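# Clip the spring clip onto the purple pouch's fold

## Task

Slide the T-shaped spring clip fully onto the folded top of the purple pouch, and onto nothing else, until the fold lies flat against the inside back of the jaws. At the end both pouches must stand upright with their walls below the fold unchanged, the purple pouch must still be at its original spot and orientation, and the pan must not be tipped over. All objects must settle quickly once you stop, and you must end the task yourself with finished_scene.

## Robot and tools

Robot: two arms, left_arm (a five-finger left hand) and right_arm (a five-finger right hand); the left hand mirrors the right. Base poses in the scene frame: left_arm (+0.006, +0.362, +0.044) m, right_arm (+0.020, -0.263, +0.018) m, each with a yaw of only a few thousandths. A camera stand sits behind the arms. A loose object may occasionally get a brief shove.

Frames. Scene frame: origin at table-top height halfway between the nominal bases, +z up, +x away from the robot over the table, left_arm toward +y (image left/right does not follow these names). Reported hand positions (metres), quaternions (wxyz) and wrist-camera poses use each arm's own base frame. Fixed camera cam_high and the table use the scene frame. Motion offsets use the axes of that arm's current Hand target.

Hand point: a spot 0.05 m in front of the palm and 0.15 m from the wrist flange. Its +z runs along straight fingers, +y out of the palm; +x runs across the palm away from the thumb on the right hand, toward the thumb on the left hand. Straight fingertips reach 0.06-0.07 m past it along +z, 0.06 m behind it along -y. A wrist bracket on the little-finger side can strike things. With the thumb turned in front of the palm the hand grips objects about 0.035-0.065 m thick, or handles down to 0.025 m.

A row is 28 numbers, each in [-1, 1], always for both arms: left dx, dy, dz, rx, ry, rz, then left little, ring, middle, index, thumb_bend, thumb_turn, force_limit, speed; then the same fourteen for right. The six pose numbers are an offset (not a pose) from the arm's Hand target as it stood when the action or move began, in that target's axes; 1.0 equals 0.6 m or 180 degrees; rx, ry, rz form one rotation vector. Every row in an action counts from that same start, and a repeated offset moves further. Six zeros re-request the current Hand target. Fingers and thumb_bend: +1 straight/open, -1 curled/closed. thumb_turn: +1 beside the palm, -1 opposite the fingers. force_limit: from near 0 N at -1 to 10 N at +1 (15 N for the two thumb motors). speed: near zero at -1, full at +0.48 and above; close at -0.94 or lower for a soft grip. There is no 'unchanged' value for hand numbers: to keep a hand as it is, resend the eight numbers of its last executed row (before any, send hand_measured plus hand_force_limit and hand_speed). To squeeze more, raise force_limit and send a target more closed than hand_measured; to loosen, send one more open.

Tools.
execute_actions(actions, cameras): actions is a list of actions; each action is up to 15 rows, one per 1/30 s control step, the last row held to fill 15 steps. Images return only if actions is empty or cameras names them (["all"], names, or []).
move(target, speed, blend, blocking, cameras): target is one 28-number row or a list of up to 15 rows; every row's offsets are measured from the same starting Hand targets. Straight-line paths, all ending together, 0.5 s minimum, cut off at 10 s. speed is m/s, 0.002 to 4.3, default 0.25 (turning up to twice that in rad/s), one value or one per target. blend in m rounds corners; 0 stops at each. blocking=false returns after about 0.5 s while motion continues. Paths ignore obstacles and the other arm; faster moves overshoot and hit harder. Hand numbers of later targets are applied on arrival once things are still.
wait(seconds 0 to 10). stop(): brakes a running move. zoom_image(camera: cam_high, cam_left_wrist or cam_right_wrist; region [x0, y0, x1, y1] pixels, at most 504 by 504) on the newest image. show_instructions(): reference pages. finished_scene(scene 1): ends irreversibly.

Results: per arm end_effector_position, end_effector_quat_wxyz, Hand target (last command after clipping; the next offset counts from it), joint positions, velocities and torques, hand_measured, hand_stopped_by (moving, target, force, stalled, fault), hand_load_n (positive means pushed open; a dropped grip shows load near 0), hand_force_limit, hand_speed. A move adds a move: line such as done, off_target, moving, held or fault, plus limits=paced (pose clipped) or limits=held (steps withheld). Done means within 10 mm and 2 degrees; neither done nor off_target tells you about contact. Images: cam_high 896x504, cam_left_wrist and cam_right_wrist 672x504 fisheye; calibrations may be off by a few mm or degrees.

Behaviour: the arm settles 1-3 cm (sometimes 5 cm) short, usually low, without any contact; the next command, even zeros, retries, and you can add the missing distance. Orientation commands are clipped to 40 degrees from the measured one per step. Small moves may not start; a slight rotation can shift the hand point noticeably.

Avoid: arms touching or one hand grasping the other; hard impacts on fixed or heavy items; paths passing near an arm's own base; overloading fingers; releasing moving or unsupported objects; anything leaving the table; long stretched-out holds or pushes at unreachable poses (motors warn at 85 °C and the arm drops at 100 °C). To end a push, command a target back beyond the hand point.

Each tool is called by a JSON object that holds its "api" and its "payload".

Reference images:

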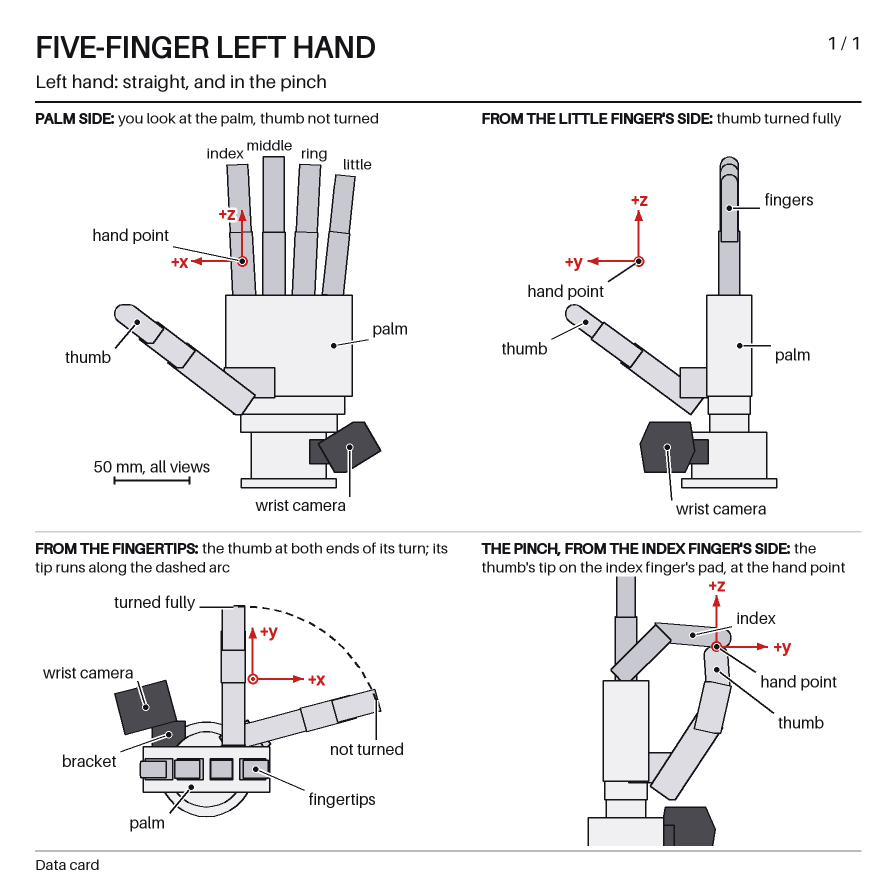

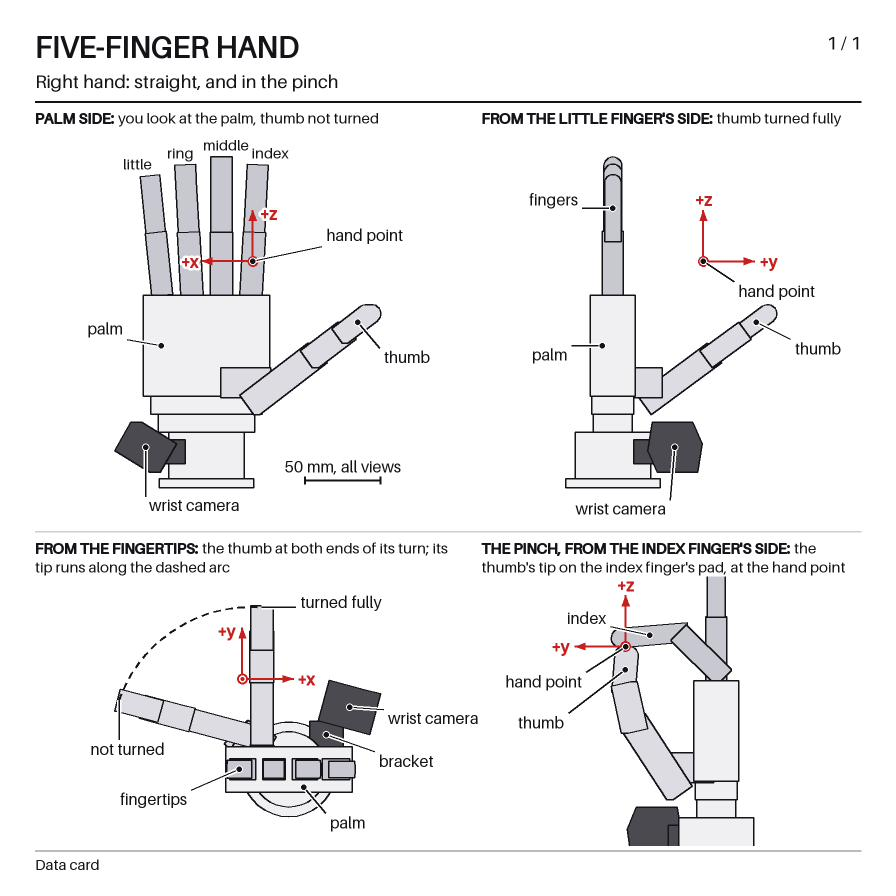

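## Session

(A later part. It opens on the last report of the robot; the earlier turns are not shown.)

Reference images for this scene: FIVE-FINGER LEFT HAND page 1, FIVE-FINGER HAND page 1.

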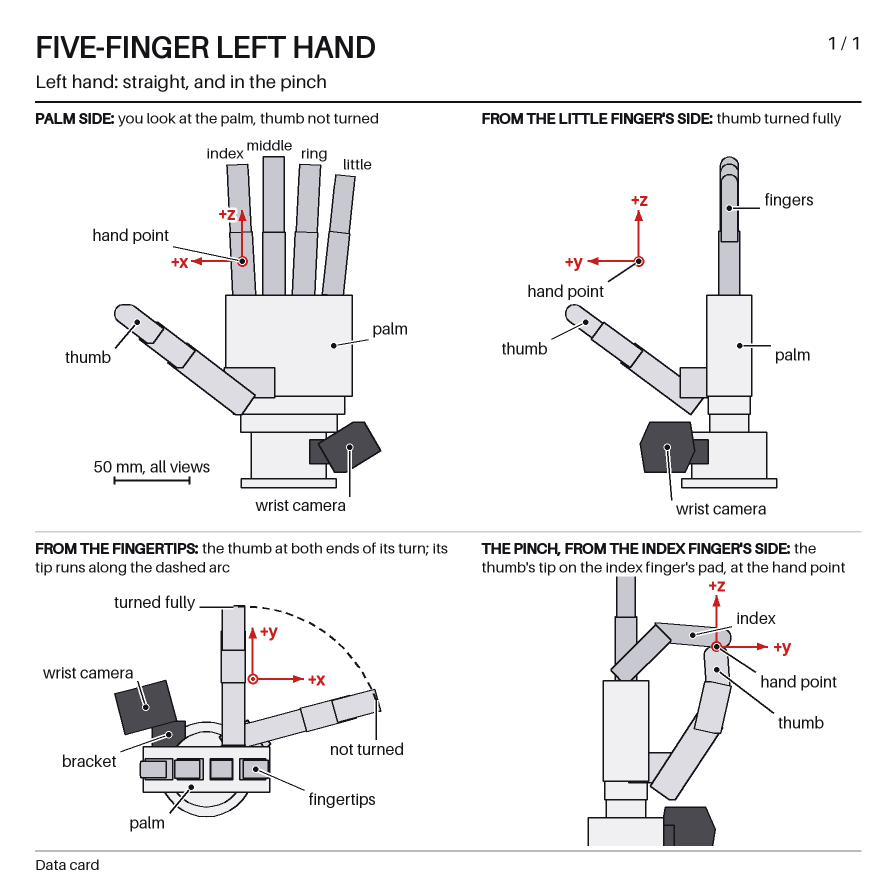

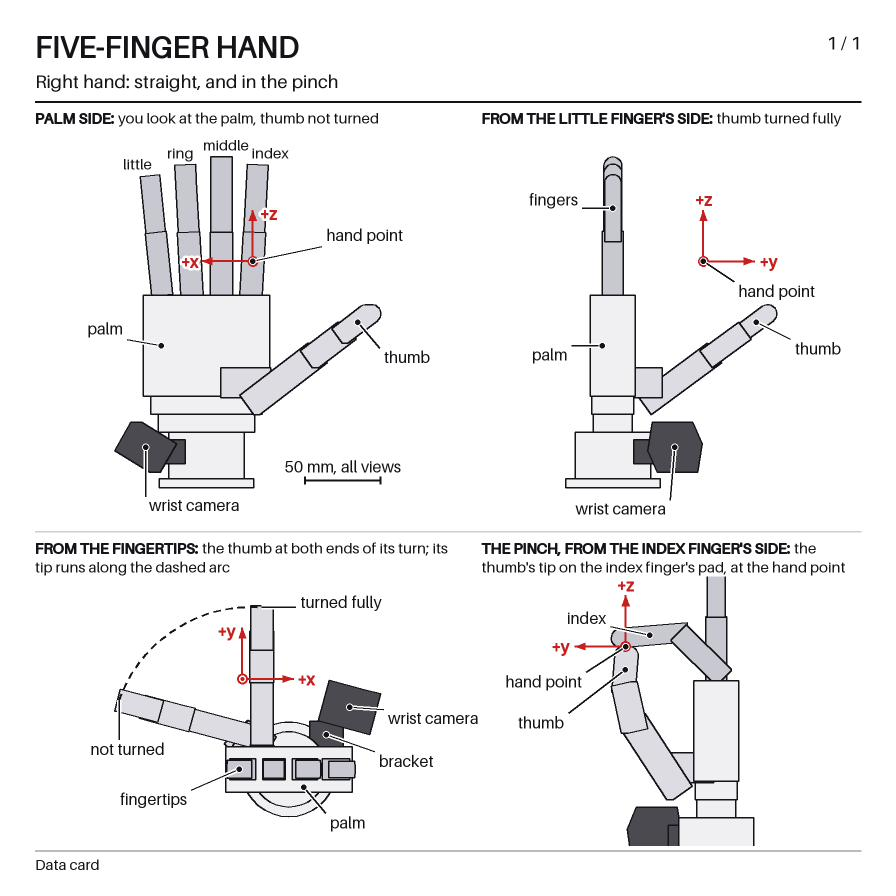

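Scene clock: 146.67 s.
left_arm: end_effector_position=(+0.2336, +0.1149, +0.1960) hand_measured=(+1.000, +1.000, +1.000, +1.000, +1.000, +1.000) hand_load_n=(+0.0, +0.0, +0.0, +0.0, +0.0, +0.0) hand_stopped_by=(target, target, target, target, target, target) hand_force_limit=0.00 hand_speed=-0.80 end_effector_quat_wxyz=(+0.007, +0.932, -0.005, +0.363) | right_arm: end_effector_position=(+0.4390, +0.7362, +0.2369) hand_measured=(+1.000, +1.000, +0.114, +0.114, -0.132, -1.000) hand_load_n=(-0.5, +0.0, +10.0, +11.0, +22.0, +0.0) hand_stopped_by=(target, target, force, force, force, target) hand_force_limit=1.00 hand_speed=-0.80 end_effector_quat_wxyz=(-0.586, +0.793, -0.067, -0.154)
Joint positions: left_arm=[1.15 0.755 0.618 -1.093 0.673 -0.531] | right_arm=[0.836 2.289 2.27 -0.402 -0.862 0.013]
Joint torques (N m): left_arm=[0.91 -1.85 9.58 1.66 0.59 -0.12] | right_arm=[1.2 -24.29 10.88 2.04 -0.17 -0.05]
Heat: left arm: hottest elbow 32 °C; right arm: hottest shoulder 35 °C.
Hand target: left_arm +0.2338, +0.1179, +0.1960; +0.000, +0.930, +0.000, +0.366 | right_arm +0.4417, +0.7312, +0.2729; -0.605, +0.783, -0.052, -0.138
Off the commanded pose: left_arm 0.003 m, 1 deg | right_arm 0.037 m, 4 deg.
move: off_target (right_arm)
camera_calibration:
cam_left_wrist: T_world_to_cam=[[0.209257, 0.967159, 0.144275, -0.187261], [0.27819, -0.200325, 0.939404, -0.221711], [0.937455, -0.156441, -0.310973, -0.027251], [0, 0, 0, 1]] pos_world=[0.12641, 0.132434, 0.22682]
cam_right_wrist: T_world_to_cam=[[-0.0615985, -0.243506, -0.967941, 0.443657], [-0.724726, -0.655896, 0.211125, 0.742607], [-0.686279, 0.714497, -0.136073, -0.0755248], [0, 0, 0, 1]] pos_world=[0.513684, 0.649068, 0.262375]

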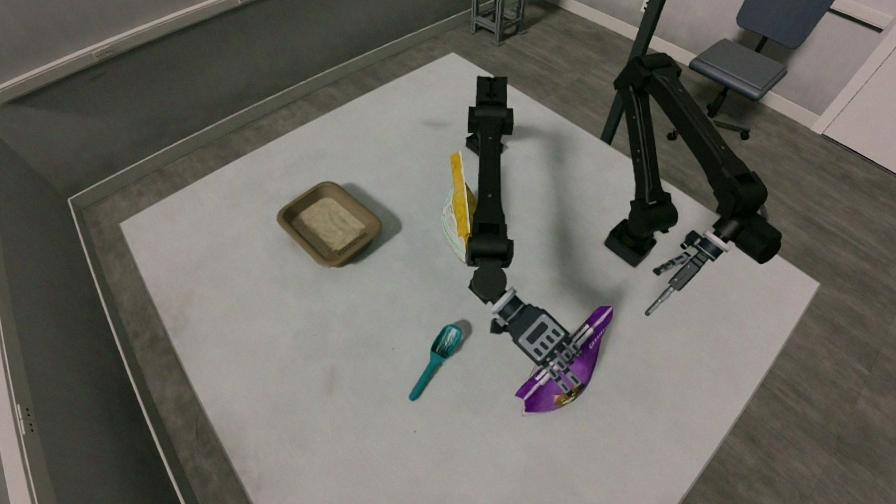

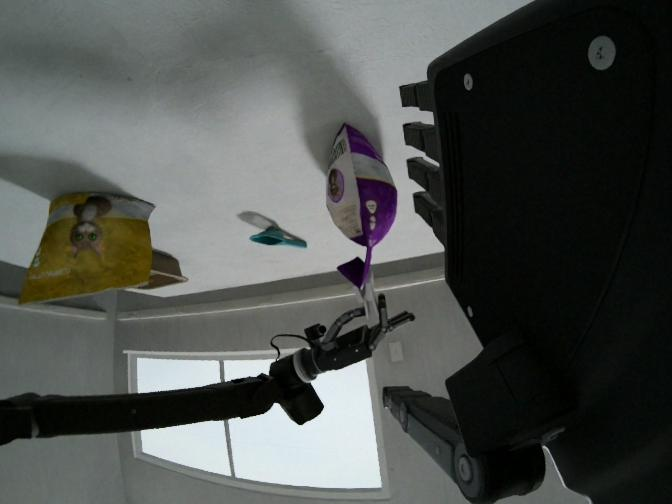

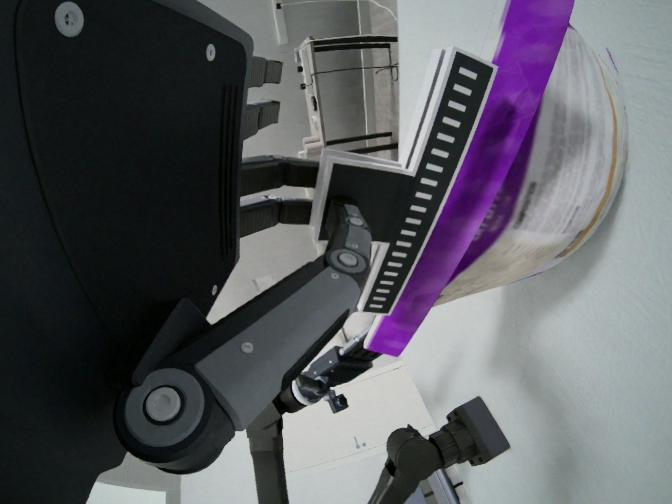

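{"api": "move", "payload": {"target": [0,0,0,0,0,0,1,1,1,1,1,1,0,-0.8,0,0.0165,0.0035,0,0,0,1,1,0.08,0.08,-0.24,-1,1,-0.8], "speed": 0.04, "cameras": ["all"]}}

{"api": "zoom_image", "payload": {"camera": "cam_left_wrist", "region": [330, 240, 410, 330]}}

{"api": "zoom_image", "payload": {"camera": "cam_right_wrist", "region": [300, 0, 580, 380]}}

{"api": "zoom_image", "payload": {"camera": "cam_high", "region": [525, 310, 620, 400]}}

Scene clock: 148.43 s.
left_arm: end_effector_position=(+0.2336, +0.1149, +0.1960) hand_measured=(+1.000, +1.000, +1.000, +1.000, +1.000, +1.000) hand_load_n=(+0.0, +0.0, +0.0, +0.0, +0.0, +0.0) hand_stopped_by=(target, target, target, target, target, target) hand_force_limit=0.00 hand_speed=-0.80 end_effector_quat_wxyz=(+0.007, +0.932, -0.005, +0.363) | right_arm: end_effector_position=(+0.4375, +0.7346, +0.2349) hand_measured=(+1.000, +1.000, +0.114, +0.114, -0.132, -1.000) hand_load_n=(+0.0, +0.0, +10.5, +11.0, +22.0, -0.5) hand_stopped_by=(target, target, force, force, force, target) hand_force_limit=1.00 hand_speed=-0.80 end_effector_quat_wxyz=(-0.590, +0.791, -0.063, -0.150)
Joint positions: left_arm=[1.15 0.755 0.618 -1.093 0.673 -0.531] | right_arm=[0.836 2.274 2.233 -0.367 -0.862 0.013]
Joint torques (N m): left_arm=[1.08 -1.79 9.55 1.65 0.6 -0.13] | right_arm=[1.32 -23.77 10.54 2.02 -0.1 -0.04]
Heat: left arm: hottest elbow 32 °C; right arm: hottest shoulder 35 °C.
Hand target: left_arm +0.2338, +0.1179, +0.1960; +0.000, +0.930, +0.000, +0.366 | right_arm +0.4389, +0.7306, +0.2632; -0.605, +0.782, -0.052, -0.137
Off the commanded pose: left_arm 0.003 m, 1 deg | right_arm 0.029 m, 3 deg.
move: off_target (right_arm)
camera_calibration:
cam_left_wrist: T_world_to_cam=[[0.209257, 0.967159, 0.144275, -0.187261], [0.27819, -0.200325, 0.939404, -0.221711], [0.937455, -0.156441, -0.310973, -0.027251], [0, 0, 0, 1]] pos_world=[0.12641, 0.132434, 0.22682]
cam_right_wrist: T_world_to_cam=[[-0.0528791, -0.233894, -0.970823, 0.430905], [-0.726586, -0.657903, 0.19808, 0.746237], [-0.685037, 0.715861, -0.135155, -0.0774045], [0, 0, 0, 1]] pos_world=[0.511966, 0.647149, 0.260056]

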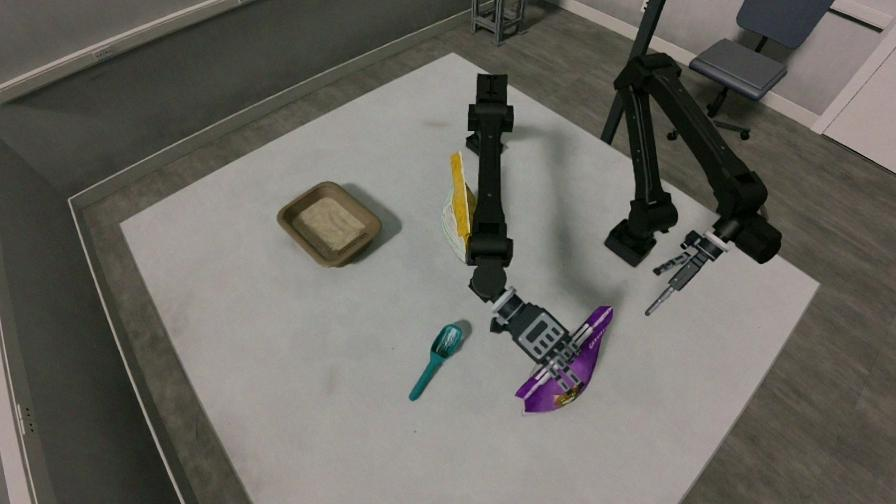

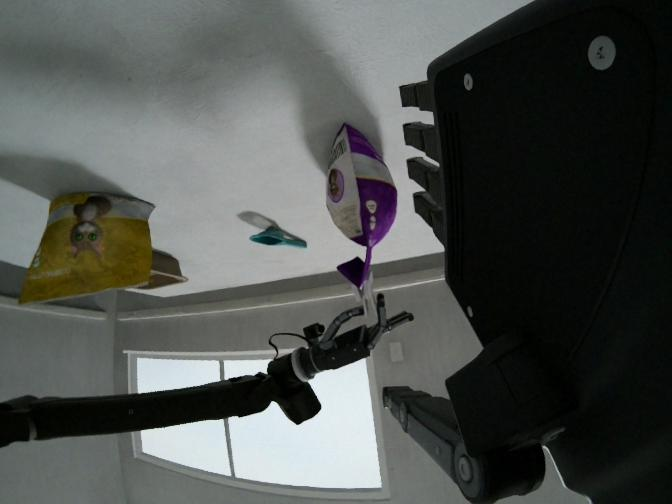

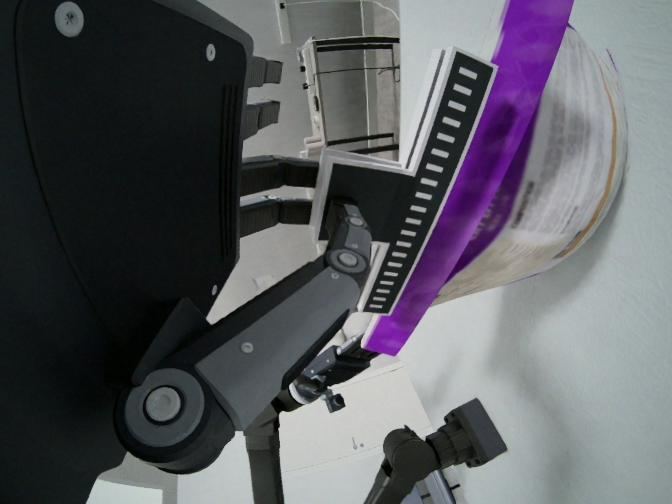

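Scaled by 5.600 from the camera's 672x504 image, which has a finer 960x720 frame.

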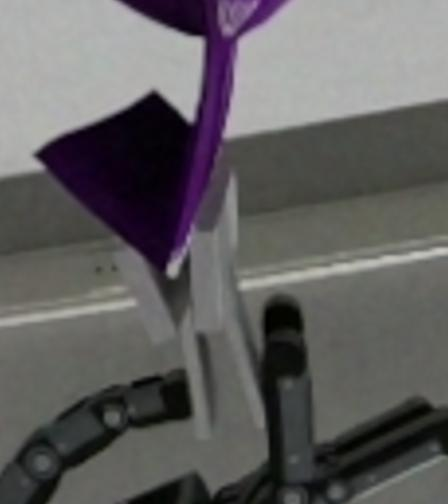

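Scaled by 1.326 from the camera's 672x504 image, which has a finer 960x720 frame.

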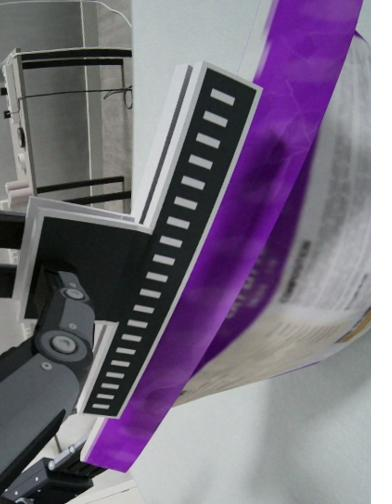

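Scaled by 5.305 from the camera's 896x504 image, which has a finer 1280x720 frame.

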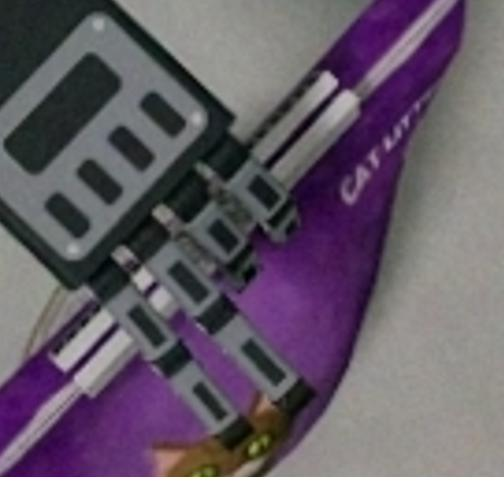

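{"api": "zoom_image", "payload": {"camera": "cam_high", "region": [525, 360, 560, 395]}}

{"api": "zoom_image", "payload": {"camera": "cam_high", "region": [570, 315, 605, 350]}}

{"api": "zoom_image", "payload": {"camera": "cam_left_wrist", "region": [345, 260, 385, 300]}}

{"api": "zoom_image", "payload": {"camera": "cam_right_wrist", "region": [340, 250, 430, 370]}}

{"api": "zoom_image", "payload": {"camera": "cam_right_wrist", "region": [420, 0, 580, 120]}}

Scaled by 14.400 from the camera's 896x504 image, which has a finer 1280x720 frame.

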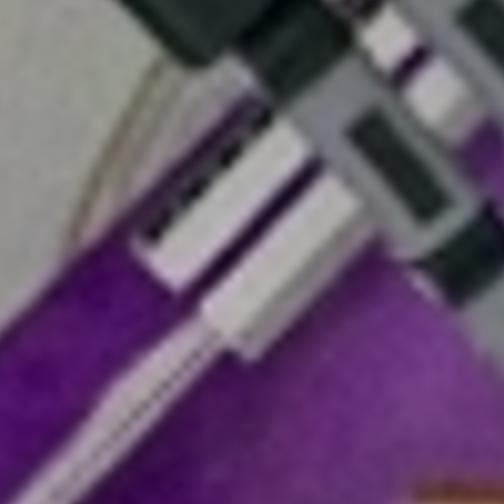

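Scaled by 14.400 from the camera's 896x504 image, which has a finer 1280x720 frame.

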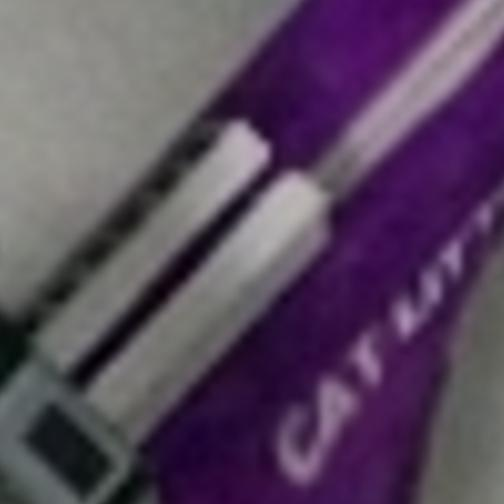

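Scaled by 12.600 from the camera's 672x504 image, which has a finer 960x720 frame.

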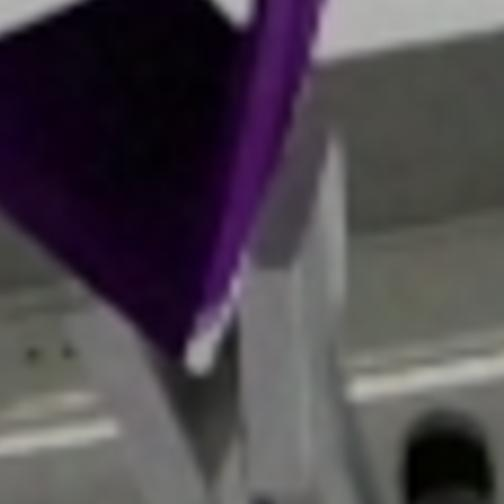

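Scaled by 4.200 from the camera's 672x504 image, which has a finer 960x720 frame.

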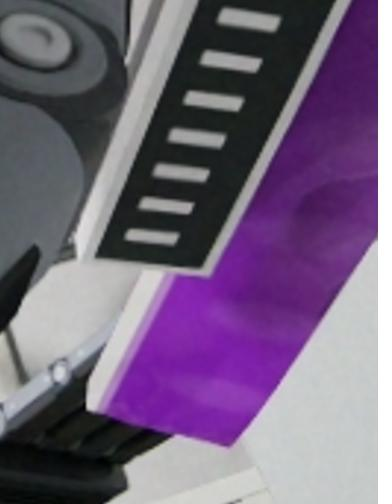

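Scaled by 3.150 from the camera's 672x504 image, which has a finer 960x720 frame.

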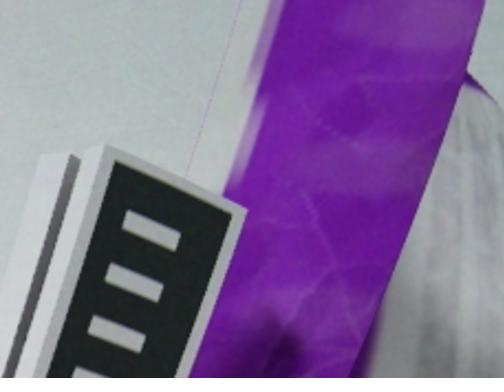

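{"api": "move", "payload": {"target": [0,0,0,0,0,0,1,1,1,1,1,1,0,-0.8,-0.0018,-0.0123,0.009,0.0014,0.0047,0.0011,1,1,0.08,0.08,-0.24,-1,1,-0.8], "speed": 0.05, "cameras": ["all"]}}

{"api": "zoom_image", "payload": {"camera": "cam_high", "region": [525, 355, 565, 395]}}

{"api": "zoom_image", "payload": {"camera": "cam_high", "region": [565, 310, 605, 350]}}

{"api": "zoom_image", "payload": {"camera": "cam_left_wrist", "region": [340, 250, 390, 300]}}

Scene clock: 152.10 s.
left_arm: end_effector_position=(+0.2336, +0.1149, +0.1960) hand_measured=(+1.000, +1.000, +1.000, +1.000, +1.000, +1.000) hand_load_n=(+0.0, +0.0, +0.0, -0.5, +0.0, +0.0) hand_stopped_by=(target, target, target, target, target, target) hand_force_limit=0.00 hand_speed=-0.80 end_effector_quat_wxyz=(+0.007, +0.932, -0.005, +0.363) | right_arm: end_effector_position=(+0.4407, +0.7354, +0.2338) hand_measured=(+1.000, +1.000, +0.114, +0.114, -0.132, -1.000) hand_load_n=(+0.0, +0.0, +10.5, +11.0, +22.0, -0.5) hand_stopped_by=(target, target, force, force, force, target) hand_force_limit=1.00 hand_speed=-0.80 end_effector_quat_wxyz=(-0.590, +0.792, -0.069, -0.144)
Joint positions: left_arm=[1.15 0.755 0.618 -1.093 0.673 -0.531] | right_arm=[0.836 2.274 2.233 -0.367 -0.844 0.013]
Joint torques (N m): left_arm=[0.97 -2.02 9.55 1.7 0.6 -0.13] | right_arm=[2.02 -23.36 12.63 1.7 0.05 0.11]
Heat: left arm: hottest elbow 32 °C; right arm: hottest shoulder 35 °C.
Hand target: left_arm +0.2338, +0.1179, +0.1960; +0.000, +0.930, +0.000, +0.366 | right_arm +0.4389, +0.7376, +0.2692; -0.606, +0.782, -0.058, -0.133
Off the commanded pose: left_arm 0.003 m, 1 deg | right_arm 0.036 m, 3 deg.
move: off_target (right_arm)
camera_calibration:
cam_left_wrist: T_world_to_cam=[[0.209257, 0.967159, 0.144275, -0.187261], [0.27819, -0.200325, 0.939404, -0.221711], [0.937455, -0.156441, -0.310973, -0.027251], [0, 0, 0, 1]] pos_world=[0.12641, 0.132434, 0.22682]
cam_right_wrist: T_world_to_cam=[[-0.0520982, -0.237652, -0.969952, 0.432445], [-0.738354, -0.644803, 0.197644, 0.744998], [-0.672398, 0.726465, -0.141878, -0.0877043], [0, 0, 0, 1]] pos_world=[0.513629, 0.646862, 0.259763]

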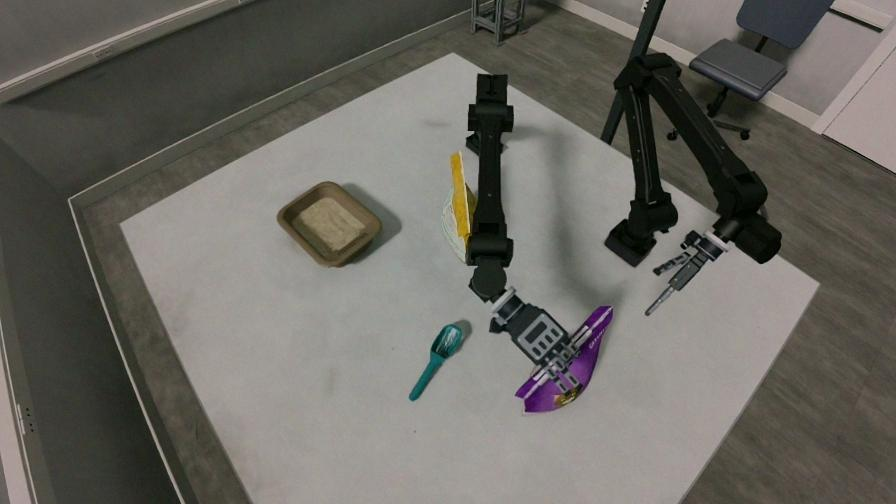

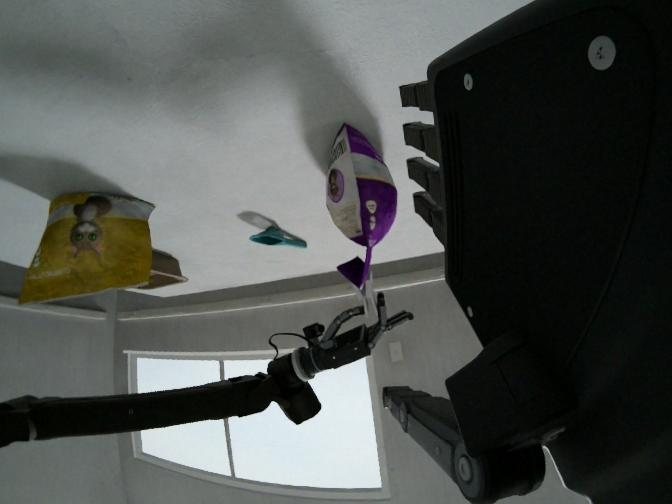

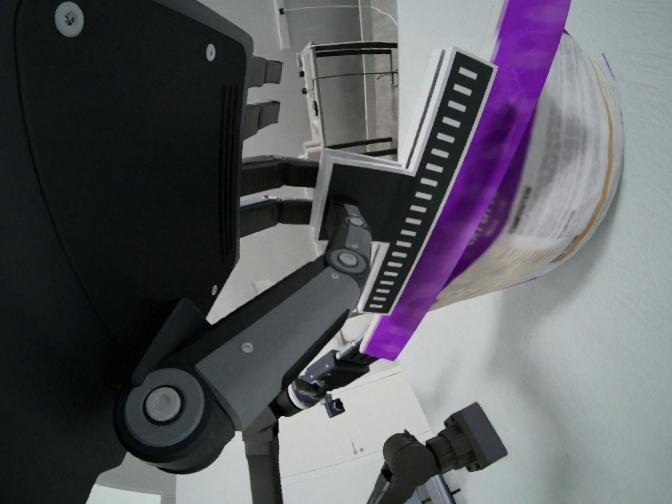

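Scaled by 12.600 from the camera's 896x504 image, which has a finer 1280x720 frame.

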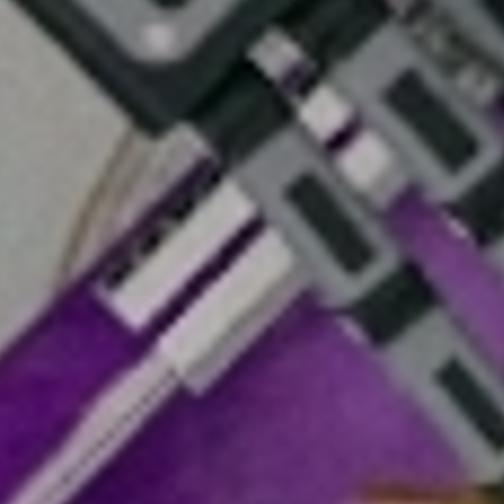

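Scaled by 12.600 from the camera's 896x504 image, which has a finer 1280x720 frame.

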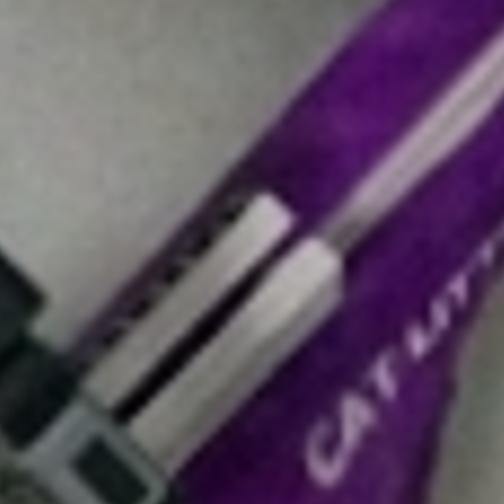

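Scaled by 10.080 from the camera's 672x504 image, which has a finer 960x720 frame.

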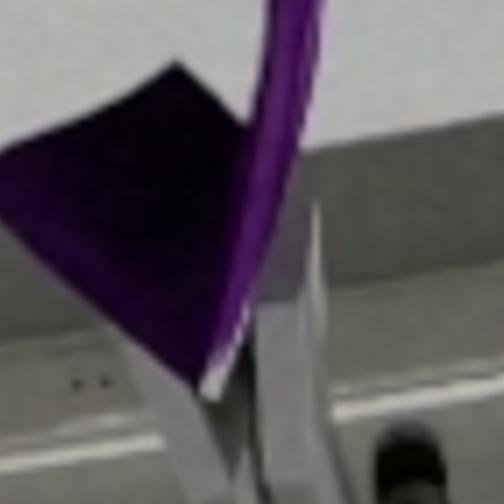

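{"api": "move", "payload": {"target": [0,0,0,0,0,0,1,1,1,1,1,1,0,-0.8,-0.0082,-0.0312,-0.0002,0,0,0,1,1,0.08,0.08,-0.24,-1,1,-0.8], "speed": 0.06, "cameras": ["all"]}}

{"api": "zoom_image", "payload": {"camera": "cam_high", "region": [525, 355, 565, 395]}}

{"api": "zoom_image", "payload": {"camera": "cam_high", "region": [565, 310, 605, 350]}}

{"api": "zoom_image", "payload": {"camera": "cam_left_wrist", "region": [340, 250, 390, 310]}}

Scene clock: 153.57 s.
left_arm: end_effector_position=(+0.2336, +0.1149, +0.1960) hand_measured=(+1.000, +1.000, +1.000, +1.000, +1.000, +1.000) hand_load_n=(+0.0, +0.0, +0.0, +0.0, +0.0, +0.0) hand_stopped_by=(target, target, target, target, target, target) hand_force_limit=0.00 hand_speed=-0.80 end_effector_quat_wxyz=(+0.007, +0.932, -0.005, +0.363) | right_arm: end_effector_position=(+0.4391, +0.7331, +0.2316) hand_measured=(+1.000, +1.000, +0.114, +0.114, -0.132, -1.000) hand_load_n=(+0.0, +0.0, +10.5, +11.0, +22.0, -0.5) hand_stopped_by=(target, target, force, force, force, target) hand_force_limit=1.00 hand_speed=-0.80 end_effector_quat_wxyz=(-0.581, +0.797, -0.078, -0.149)
Joint positions: left_arm=[1.15 0.755 0.618 -1.093 0.673 -0.531] | right_arm=[0.836 2.274 2.238 -0.399 -0.84 0.016]
Joint torques (N m): left_arm=[0.97 -1.96 9.57 1.72 0.59 -0.12] | right_arm=[2.32 -23.24 16.73 1.18 0 0.11]
Heat: left arm: hottest elbow 32 °C; right arm: hottest shoulder 35 °C.
Hand target: left_arm +0.2338, +0.1179, +0.1960; +0.000, +0.930, +0.000, +0.366 | right_arm +0.4390, +0.7420, +0.2881; -0.606, +0.782, -0.058, -0.132
Off the commanded pose: left_arm 0.003 m, 1 deg | right_arm 0.057 m, 4 deg.
move: off_target (right_arm)
camera_calibration:
cam_left_wrist: T_world_to_cam=[[0.209257, 0.967159, 0.144275, -0.187261], [0.27819, -0.200325, 0.939404, -0.221711], [0.937455, -0.156441, -0.310973, -0.027251], [0, 0, 0, 1]] pos_world=[0.12641, 0.132434, 0.22682]
cam_right_wrist: T_world_to_cam=[[-0.0721794, -0.258665, -0.963267, 0.452346], [-0.737327, -0.636546, 0.22618, 0.729564], [-0.671669, 0.726568, -0.144775, -0.0871219], [0, 0, 0, 1]] pos_world=[0.51206, 0.644707, 0.258104]

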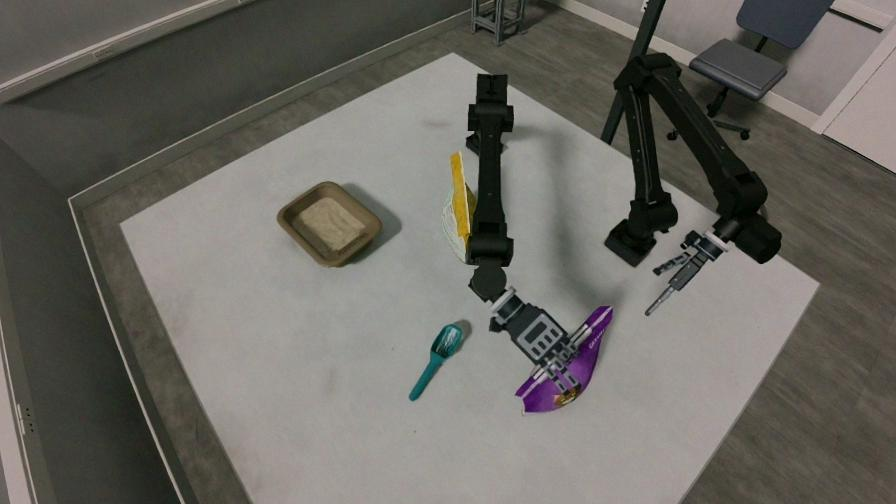

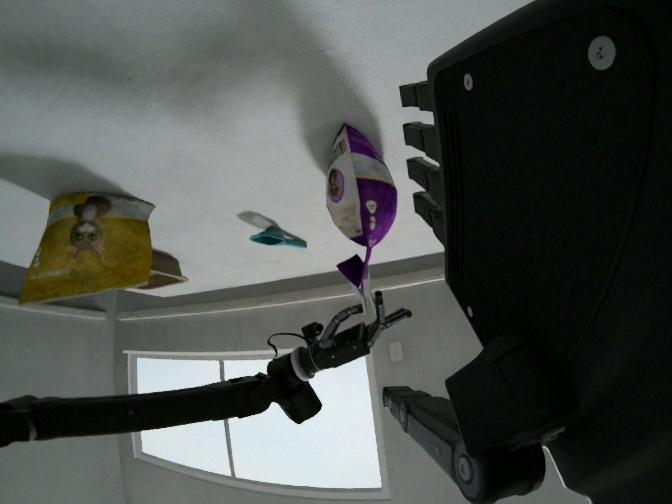

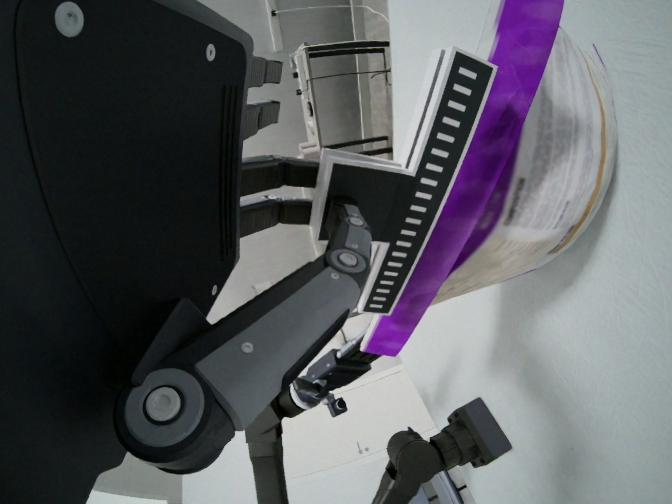

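Scaled by 12.600 from the camera's 896x504 image, which has a finer 1280x720 frame.

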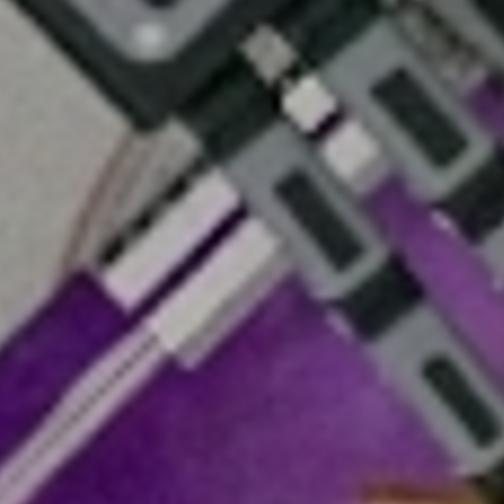

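Scaled by 12.600 from the camera's 896x504 image, which has a finer 1280x720 frame.

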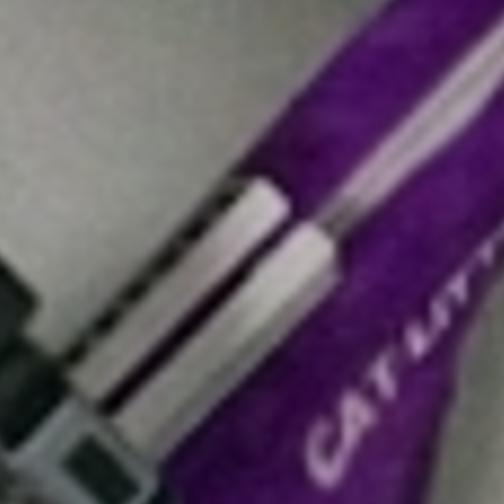

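Scaled by 8.400 from the camera's 672x504 image, which has a finer 960x720 frame.

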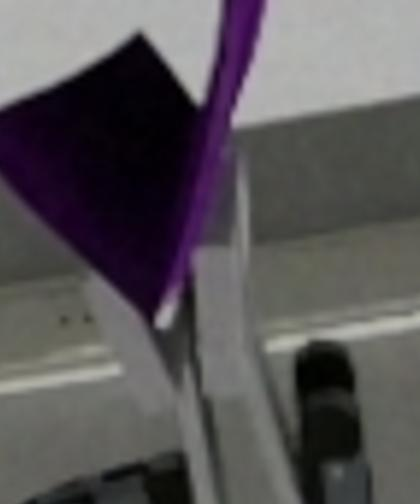

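{"api": "move", "payload": {"target": [[0,0,0,0,0,0,1,1,1,1,1,1,0,-0.8,-0.0168,-0.0588,-0.0093,0,0,0,1,1,0.08,0.08,-0.24,-1,1,-0.8],[0,0,0,0,0,0,1,1,1,1,1,1,0,-0.8,0.0087,0.0335,-0.0012,0,0,0,1,1,0.08,0.08,-0.24,-1,1,-0.8]], "speed": 0.08, "cameras": ["all"]}}

{"api": "zoom_image", "payload": {"camera": "cam_high", "region": [525, 355, 565, 395]}}

{"api": "zoom_image", "payload": {"camera": "cam_high", "region": [565, 310, 605, 350]}}

{"api": "zoom_image", "payload": {"camera": "cam_left_wrist", "region": [340, 250, 390, 310]}}

Scene clock: 156.63 s.
left_arm: end_effector_position=(+0.2336, +0.1149, +0.1960) hand_measured=(+1.000, +1.000, +1.000, +1.000, +1.000, +1.000) hand_load_n=(-0.5, +0.0, +0.0, +0.0, +0.0, +0.0) hand_stopped_by=(target, target, target, target, target, target) hand_force_limit=0.00 hand_speed=-0.80 end_effector_quat_wxyz=(+0.007, +0.932, -0.005, +0.363) | right_arm: end_effector_position=(+0.4419, +0.7366, +0.2396) hand_measured=(+1.000, +1.000, +0.114, +0.114, -0.132, -1.000) hand_load_n=(+0.0, +0.0, +10.5, +11.0, +22.0, -0.5) hand_stopped_by=(target, target, force, force, force, target) hand_force_limit=1.00 hand_speed=-0.80 end_effector_quat_wxyz=(-0.591, +0.791, -0.072, -0.142)
Joint positions: left_arm=[1.15 0.755 0.618 -1.093 0.673 -0.531] | right_arm=[0.837 2.274 2.246 -0.374 -0.837 0.021]
Joint torques (N m): left_arm=[1.03 -1.96 9.59 1.7 0.59 -0.13] | right_arm=[1.9 -23.47 11.14 2.09 -0.21 0]
Heat: left arm: hottest elbow 32 °C; right arm: hottest elbow 35 °C.
Hand target: left_arm +0.2338, +0.1179, +0.1960; +0.000, +0.930, +0.000, +0.366 | right_arm +0.4388, +0.7366, +0.2680; -0.606, +0.782, -0.058, -0.132
Off the commanded pose: left_arm 0.003 m, 1 deg | right_arm 0.029 m, 3 deg.
move: off_target (right_arm)
camera_calibration:
cam_left_wrist: T_world_to_cam=[[0.209257, 0.967159, 0.144275, -0.187261], [0.27819, -0.200325, 0.939404, -0.221711], [0.937455, -0.156441, -0.310973, -0.027251], [0, 0, 0, 1]] pos_world=[0.12641, 0.132434, 0.22682]
cam_right_wrist: T_world_to_cam=[[-0.0553808, -0.235717, -0.970243, 0.438554], [-0.743164, -0.63923, 0.197718, 0.743485], [-0.666813, 0.731999, -0.139775, -0.0940288], [0, 0, 0, 1]] pos_world=[0.514119, 0.647461, 0.265361]

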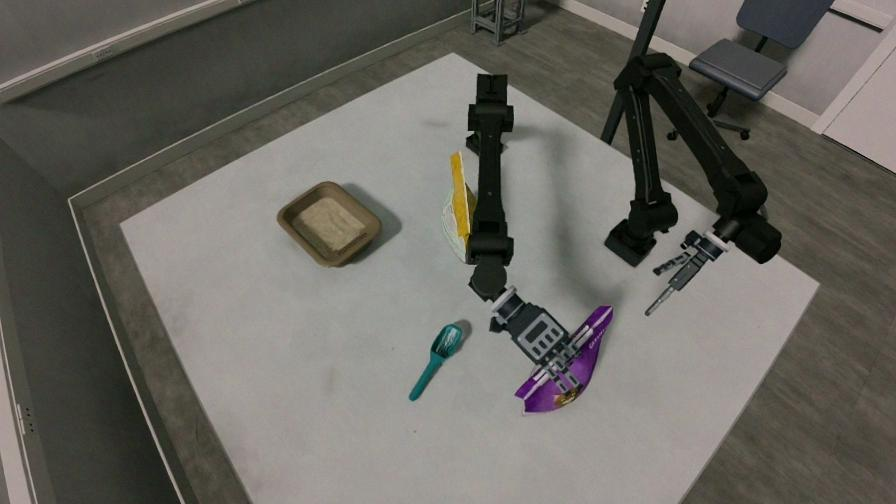

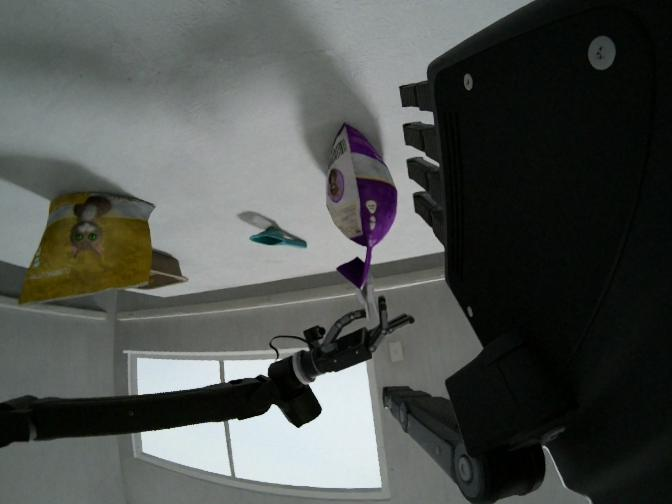

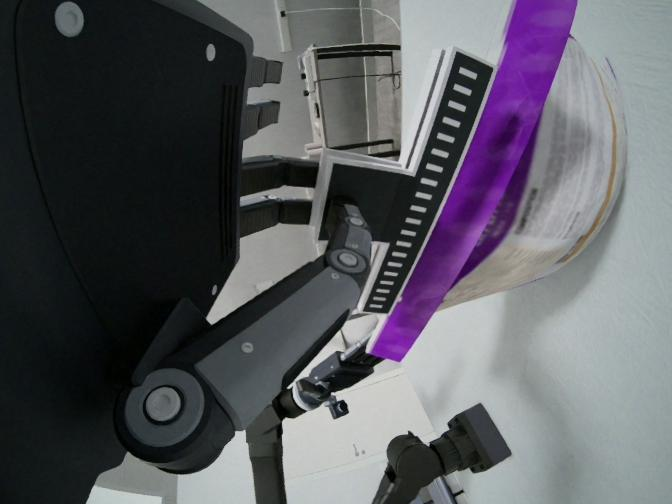

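Scaled by 12.600 from the camera's 896x504 image, which has a finer 1280x720 frame.

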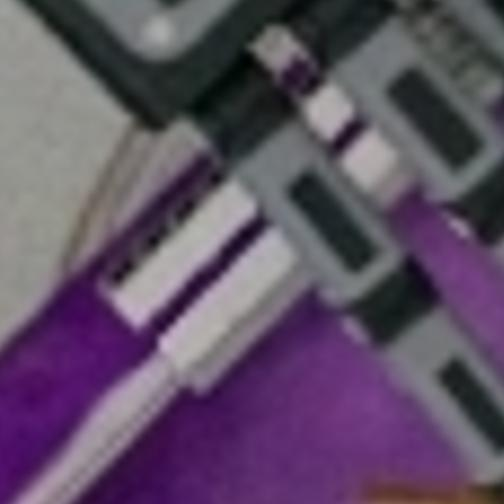

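Scaled by 12.600 from the camera's 896x504 image, which has a finer 1280x720 frame.

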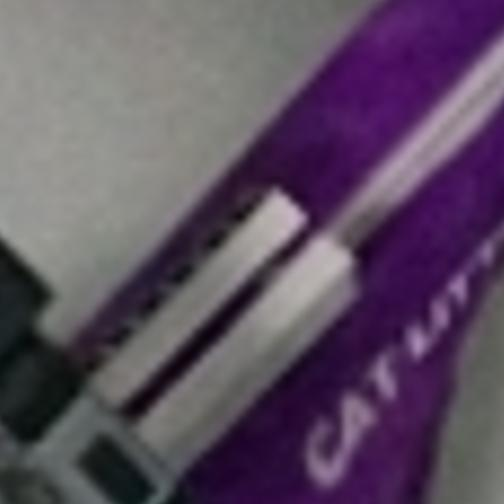

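Scaled by 8.400 from the camera's 672x504 image, which has a finer 960x720 frame.

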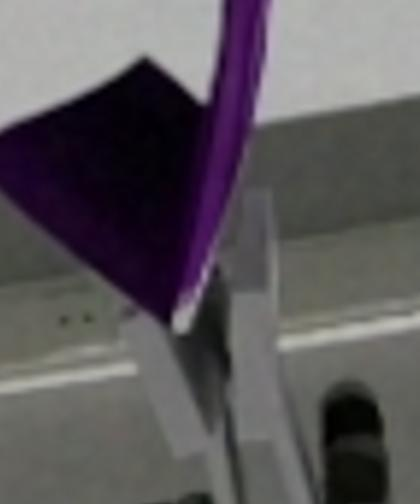

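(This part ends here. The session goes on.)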